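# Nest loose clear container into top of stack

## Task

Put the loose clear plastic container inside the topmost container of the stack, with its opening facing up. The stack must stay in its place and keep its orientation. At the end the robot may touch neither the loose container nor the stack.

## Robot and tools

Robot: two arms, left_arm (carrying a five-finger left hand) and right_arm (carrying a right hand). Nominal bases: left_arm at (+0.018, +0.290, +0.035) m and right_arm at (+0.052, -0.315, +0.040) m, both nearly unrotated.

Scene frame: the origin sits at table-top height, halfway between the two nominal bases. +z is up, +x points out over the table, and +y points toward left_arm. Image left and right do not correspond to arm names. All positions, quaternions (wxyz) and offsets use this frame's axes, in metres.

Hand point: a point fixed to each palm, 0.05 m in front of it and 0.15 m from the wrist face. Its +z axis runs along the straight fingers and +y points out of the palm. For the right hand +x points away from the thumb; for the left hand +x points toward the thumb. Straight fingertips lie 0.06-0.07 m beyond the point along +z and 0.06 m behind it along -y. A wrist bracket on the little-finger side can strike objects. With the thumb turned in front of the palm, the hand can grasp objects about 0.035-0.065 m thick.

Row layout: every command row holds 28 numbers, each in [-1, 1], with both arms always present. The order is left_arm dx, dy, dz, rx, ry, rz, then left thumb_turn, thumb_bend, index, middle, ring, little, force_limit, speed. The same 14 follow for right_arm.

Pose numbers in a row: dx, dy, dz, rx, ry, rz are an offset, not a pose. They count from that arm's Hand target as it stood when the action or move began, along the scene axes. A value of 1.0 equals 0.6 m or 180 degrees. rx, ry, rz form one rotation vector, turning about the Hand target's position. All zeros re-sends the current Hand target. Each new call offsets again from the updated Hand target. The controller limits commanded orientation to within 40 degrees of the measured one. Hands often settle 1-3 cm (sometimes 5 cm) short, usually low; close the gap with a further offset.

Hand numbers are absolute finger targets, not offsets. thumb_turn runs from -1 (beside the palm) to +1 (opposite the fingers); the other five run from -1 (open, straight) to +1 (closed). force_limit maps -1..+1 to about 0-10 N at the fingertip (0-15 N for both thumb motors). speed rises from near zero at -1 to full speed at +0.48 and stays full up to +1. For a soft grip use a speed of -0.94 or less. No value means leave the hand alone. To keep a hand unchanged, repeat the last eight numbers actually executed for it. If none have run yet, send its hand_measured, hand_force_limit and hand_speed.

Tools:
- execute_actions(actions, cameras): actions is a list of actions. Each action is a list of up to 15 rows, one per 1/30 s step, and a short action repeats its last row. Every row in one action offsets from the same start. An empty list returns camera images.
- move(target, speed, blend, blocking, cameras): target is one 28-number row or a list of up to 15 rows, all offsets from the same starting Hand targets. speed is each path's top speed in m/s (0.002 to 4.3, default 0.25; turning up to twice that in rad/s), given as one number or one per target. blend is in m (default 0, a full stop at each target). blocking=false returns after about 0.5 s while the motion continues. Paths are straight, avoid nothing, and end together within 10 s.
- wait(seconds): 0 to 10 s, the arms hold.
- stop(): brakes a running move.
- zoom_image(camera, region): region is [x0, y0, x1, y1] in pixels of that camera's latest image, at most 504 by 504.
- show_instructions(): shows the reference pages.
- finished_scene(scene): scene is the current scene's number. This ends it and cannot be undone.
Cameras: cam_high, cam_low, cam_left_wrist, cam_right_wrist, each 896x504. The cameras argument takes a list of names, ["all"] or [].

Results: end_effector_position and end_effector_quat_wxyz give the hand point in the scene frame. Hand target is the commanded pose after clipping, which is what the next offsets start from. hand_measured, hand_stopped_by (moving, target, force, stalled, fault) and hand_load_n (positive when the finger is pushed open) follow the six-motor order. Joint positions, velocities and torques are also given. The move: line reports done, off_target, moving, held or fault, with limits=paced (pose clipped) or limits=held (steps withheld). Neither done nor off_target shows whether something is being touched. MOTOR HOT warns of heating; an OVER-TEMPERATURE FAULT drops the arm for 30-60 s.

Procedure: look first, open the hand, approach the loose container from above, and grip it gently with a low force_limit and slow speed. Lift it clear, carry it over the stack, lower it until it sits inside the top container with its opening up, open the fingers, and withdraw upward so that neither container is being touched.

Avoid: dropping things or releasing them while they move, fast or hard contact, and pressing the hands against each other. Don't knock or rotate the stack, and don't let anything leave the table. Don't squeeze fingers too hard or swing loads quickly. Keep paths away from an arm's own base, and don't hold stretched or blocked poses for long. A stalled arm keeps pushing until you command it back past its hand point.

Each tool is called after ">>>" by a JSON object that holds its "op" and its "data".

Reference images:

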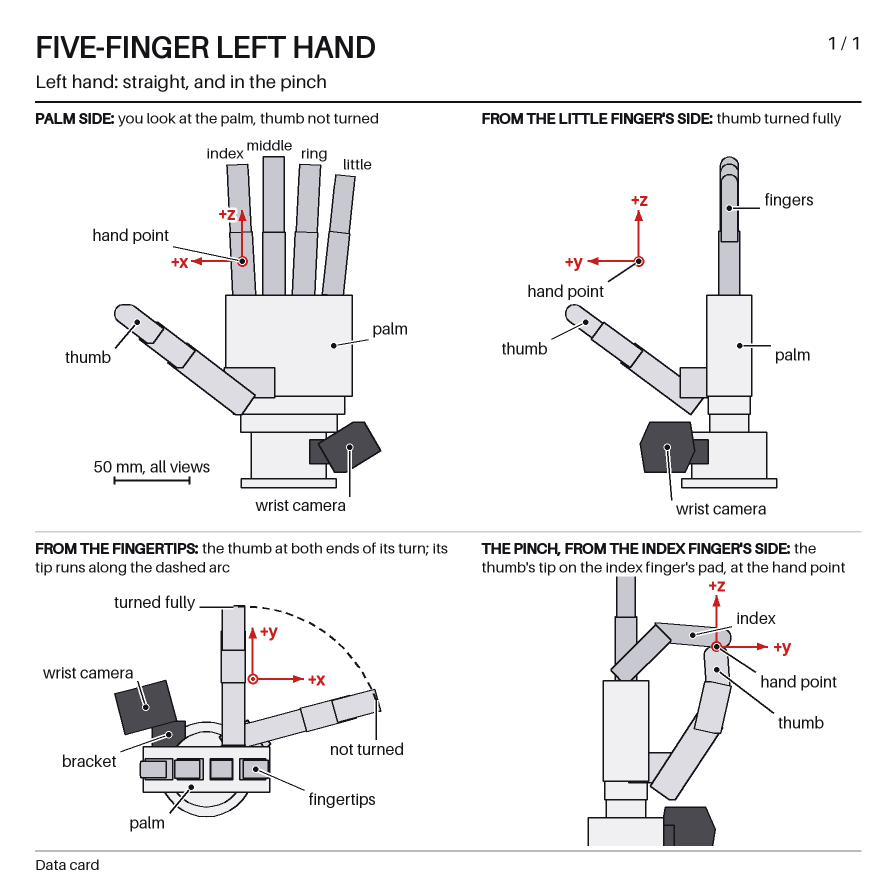

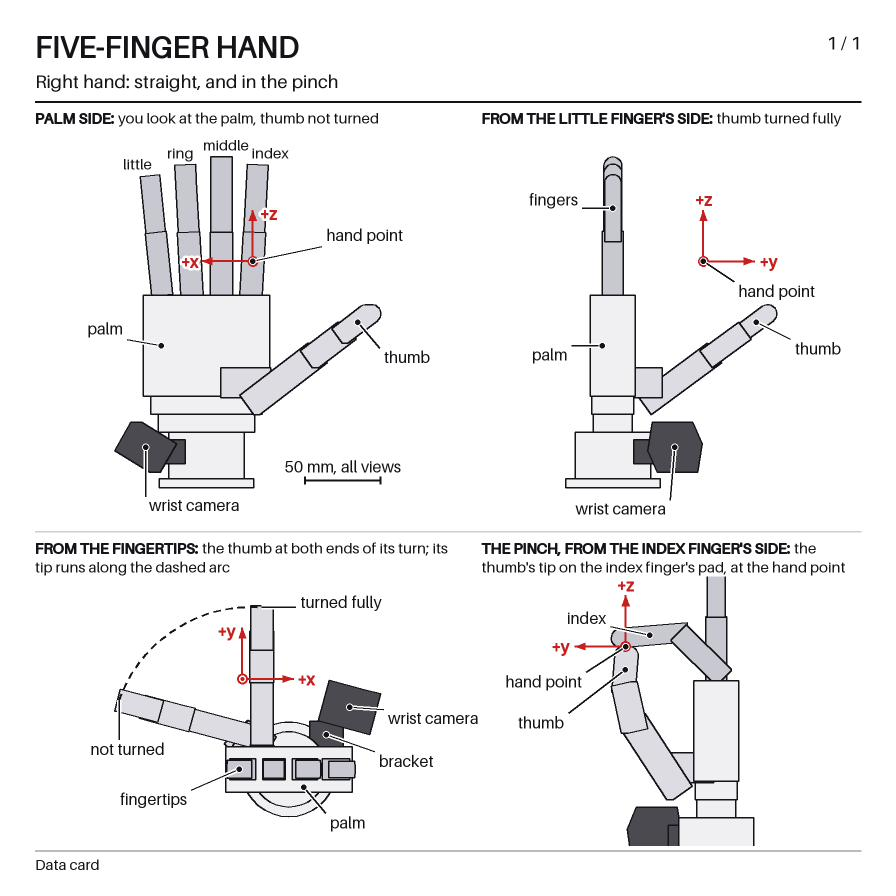

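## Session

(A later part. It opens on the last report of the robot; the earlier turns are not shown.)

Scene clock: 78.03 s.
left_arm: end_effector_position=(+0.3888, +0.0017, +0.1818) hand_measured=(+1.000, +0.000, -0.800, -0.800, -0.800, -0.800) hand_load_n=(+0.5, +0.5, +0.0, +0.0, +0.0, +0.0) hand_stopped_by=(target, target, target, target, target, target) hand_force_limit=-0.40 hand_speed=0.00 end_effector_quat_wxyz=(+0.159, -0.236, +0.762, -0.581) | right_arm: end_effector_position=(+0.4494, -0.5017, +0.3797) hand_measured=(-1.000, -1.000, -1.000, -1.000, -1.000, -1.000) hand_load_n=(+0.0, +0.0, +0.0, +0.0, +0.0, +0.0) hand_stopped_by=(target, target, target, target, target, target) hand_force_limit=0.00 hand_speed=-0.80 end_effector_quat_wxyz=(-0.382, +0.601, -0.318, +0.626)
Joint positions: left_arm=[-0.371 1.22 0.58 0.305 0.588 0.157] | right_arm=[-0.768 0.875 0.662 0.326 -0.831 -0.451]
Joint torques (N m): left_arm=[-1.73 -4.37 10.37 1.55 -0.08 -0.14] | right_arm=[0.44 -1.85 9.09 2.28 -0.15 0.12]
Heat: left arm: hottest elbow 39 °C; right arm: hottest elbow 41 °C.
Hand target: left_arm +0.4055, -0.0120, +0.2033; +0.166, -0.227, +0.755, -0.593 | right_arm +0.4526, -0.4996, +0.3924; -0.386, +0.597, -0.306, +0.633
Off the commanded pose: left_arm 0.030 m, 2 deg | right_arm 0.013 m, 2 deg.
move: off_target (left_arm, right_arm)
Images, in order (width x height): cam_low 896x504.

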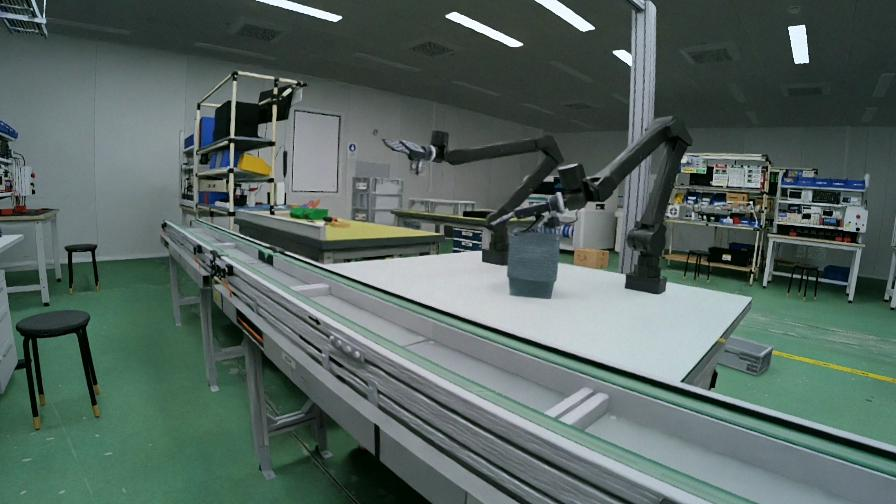

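>>> {"op": "wait", "data": {"seconds": 0, "cameras": ["cam_high"]}}

>>> {"op": "zoom_image", "data": {"camera": "cam_high", "region": [360, 120, 480, 240]}}

Scene clock: 78.20 s.
left_arm: end_effector_position=(+0.3888, +0.0017, +0.1818) hand_measured=(+1.000, +0.000, -0.800, -0.800, -0.800, -0.800) hand_load_n=(+0.0, +0.5, +0.0, +0.0, +0.0, +0.0) hand_stopped_by=(target, target, target, target, target, target) hand_force_limit=-0.40 hand_speed=0.00 end_effector_quat_wxyz=(+0.159, -0.236, +0.762, -0.581) | right_arm: end_effector_position=(+0.4494, -0.5017, +0.3797) hand_measured=(-1.000, -1.000, -1.000, -1.000, -1.000, -1.000) hand_load_n=(-0.5, +0.0, +0.0, +0.0, +0.0, +0.0) hand_stopped_by=(target, target, target, target, target, target) hand_force_limit=0.00 hand_speed=-0.80 end_effector_quat_wxyz=(-0.382, +0.601, -0.318, +0.626)
Joint positions: left_arm=[-0.371 1.22 0.58 0.305 0.588 0.157] | right_arm=[-0.768 0.875 0.662 0.326 -0.831 -0.451]
Joint torques (N m): left_arm=[-1.67 -4.37 10.4 1.59 -0.08 -0.13] | right_arm=[0.5 -1.85 9.09 2.29 -0.15 0.13]
Heat: left arm: hottest elbow 39 °C; right arm: hottest elbow 41 °C.
Hand target: left_arm +0.4055, -0.0120, +0.2033; +0.166, -0.227, +0.755, -0.593 | right_arm +0.4526, -0.4996, +0.3924; -0.386, +0.597, -0.306, +0.633
Off the commanded pose: left_arm 0.030 m, 2 deg | right_arm 0.013 m, 2 deg.
Images, in order (width x height): cam_high 896x504.

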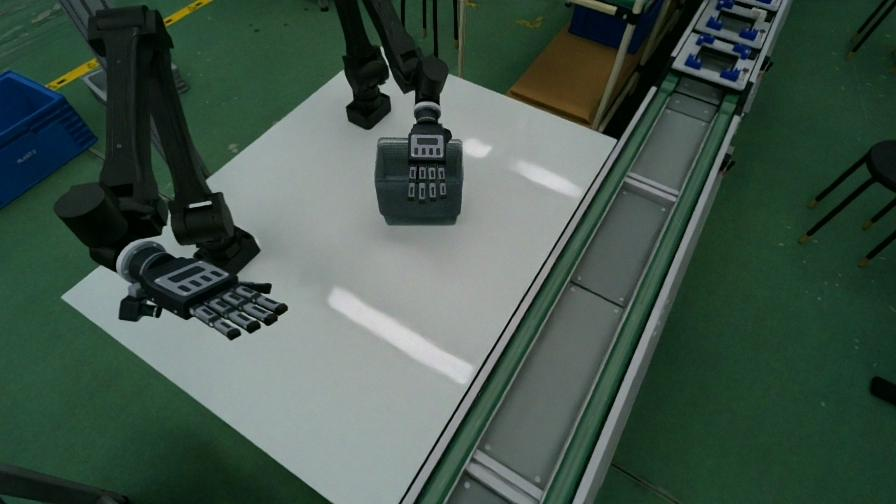

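Scaled by 4.200 from the camera's 896x504 image, which has a finer 1280x720 frame.

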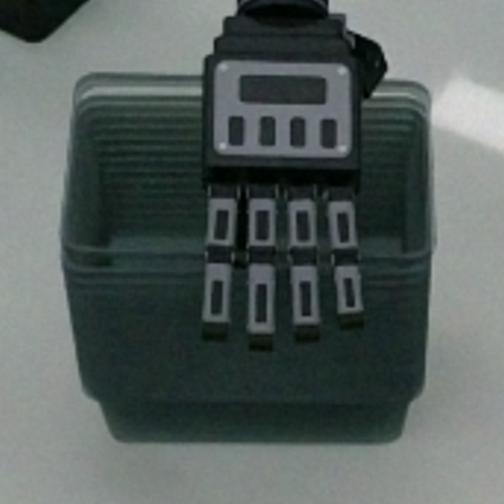

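>>> {"op": "move", "data": {"target": [[-0.04,0.05,-0.02,0,0,0,1,0,-0.8,-0.8,-0.8,-0.8,-0.4,0,0,0,0,0,0,0,-1,-1,-1,-1,-1,-1,0,-0.8],[-0.045,0.055,0.2,0,0,0,1,0,-0.8,-0.8,-0.8,-0.8,-0.4,0,0,0,0,0,0,0,-1,-1,-1,-1,-1,-1,0,-0.8]], "cameras": ["cam_low","cam_high"], "speed": [0.1,0.15], "blend": [0.01,0]}}

>>> {"op": "zoom_image", "data": {"camera": "cam_high", "region": [360, 120, 480, 240]}}

>>> {"op": "zoom_image", "data": {"camera": "cam_low", "region": [500, 215, 570, 305]}}

Scene clock: 80.37 s.
left_arm: end_effector_position=(+0.3665, +0.0196, +0.2936) hand_measured=(+1.000, +0.000, -0.800, -0.800, -0.800, -0.800) hand_load_n=(+0.0, +0.0, +0.0, +0.0, +0.0, +0.0) hand_stopped_by=(target, target, target, target, target, target) hand_force_limit=-0.40 hand_speed=0.00 end_effector_quat_wxyz=(+0.145, -0.240, +0.763, -0.582) | right_arm: end_effector_position=(+0.4494, -0.5017, +0.3797) hand_measured=(-1.000, -1.000, -1.000, -1.000, -1.000, -1.000) hand_load_n=(+0.0, +0.0, +0.0, +0.0, +0.0, +0.0) hand_stopped_by=(target, target, target, target, target, target) hand_force_limit=0.00 hand_speed=-0.80 end_effector_quat_wxyz=(-0.382, +0.601, -0.318, +0.626)
Joint positions: left_arm=[-0.334 0.979 0.747 -0.123 0.638 0.158] | right_arm=[-0.768 0.875 0.662 0.326 -0.831 -0.451]
Joint torques (N m): left_arm=[0.15 -4.42 11.28 1.16 0.27 0.1] | right_arm=[0.38 -1.79 9.1 2.3 -0.15 0.12]
Heat: left arm: hottest elbow 40 °C; right arm: hottest elbow 41 °C.
Hand target: left_arm +0.3785, +0.0209, +0.3233; +0.166, -0.227, +0.755, -0.593 | right_arm +0.4526, -0.4996, +0.3924; -0.386, +0.597, -0.306, +0.633
Off the commanded pose: left_arm 0.032 m, 3 deg | right_arm 0.013 m, 2 deg.
move: off_target (left_arm, right_arm)
Images, in order (width x height): cam_high 896x504, cam_low 896x504.

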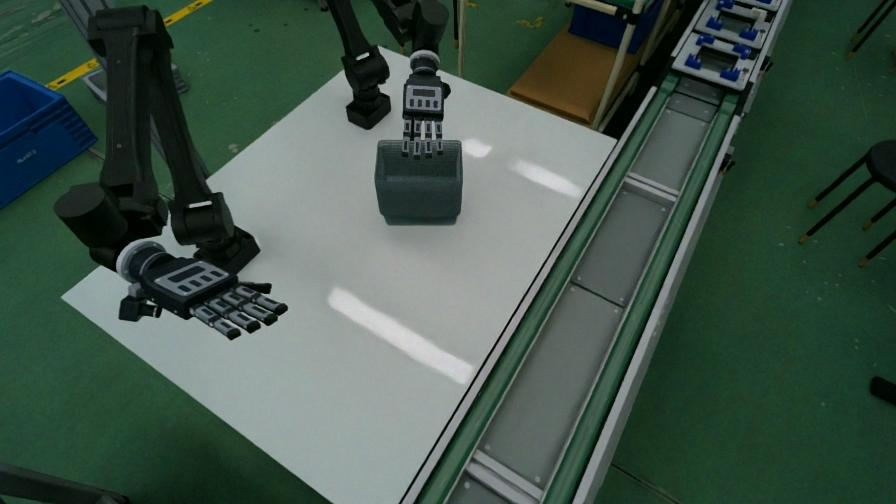

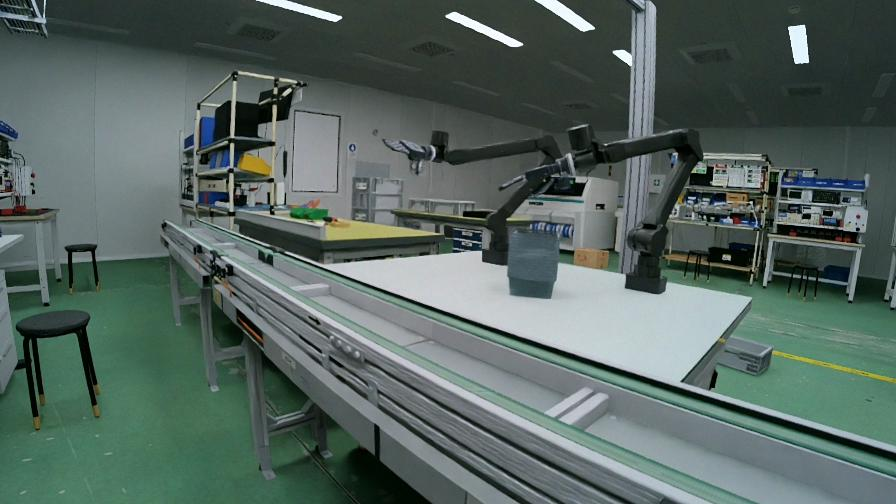

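Scaled by 4.200 from the camera's 896x504 image, which has a finer 1280x720 frame.

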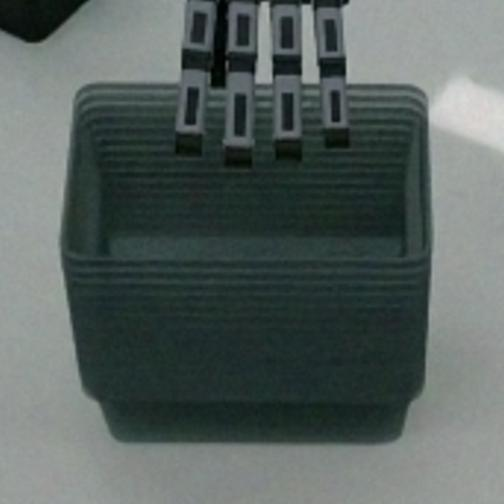

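Scaled by 5.600 from the camera's 896x504 image, which has a finer 1280x720 frame.

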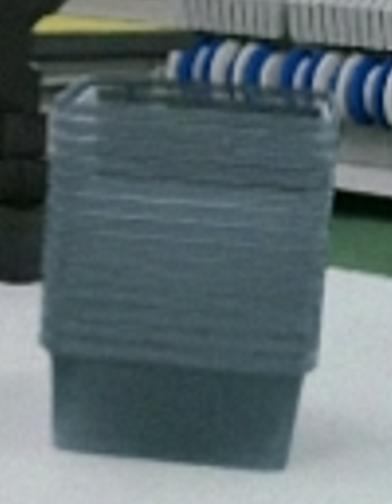

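>>> {"op": "finished_scene", "data": {"scene": 2}}

The scene is finished: the task was done.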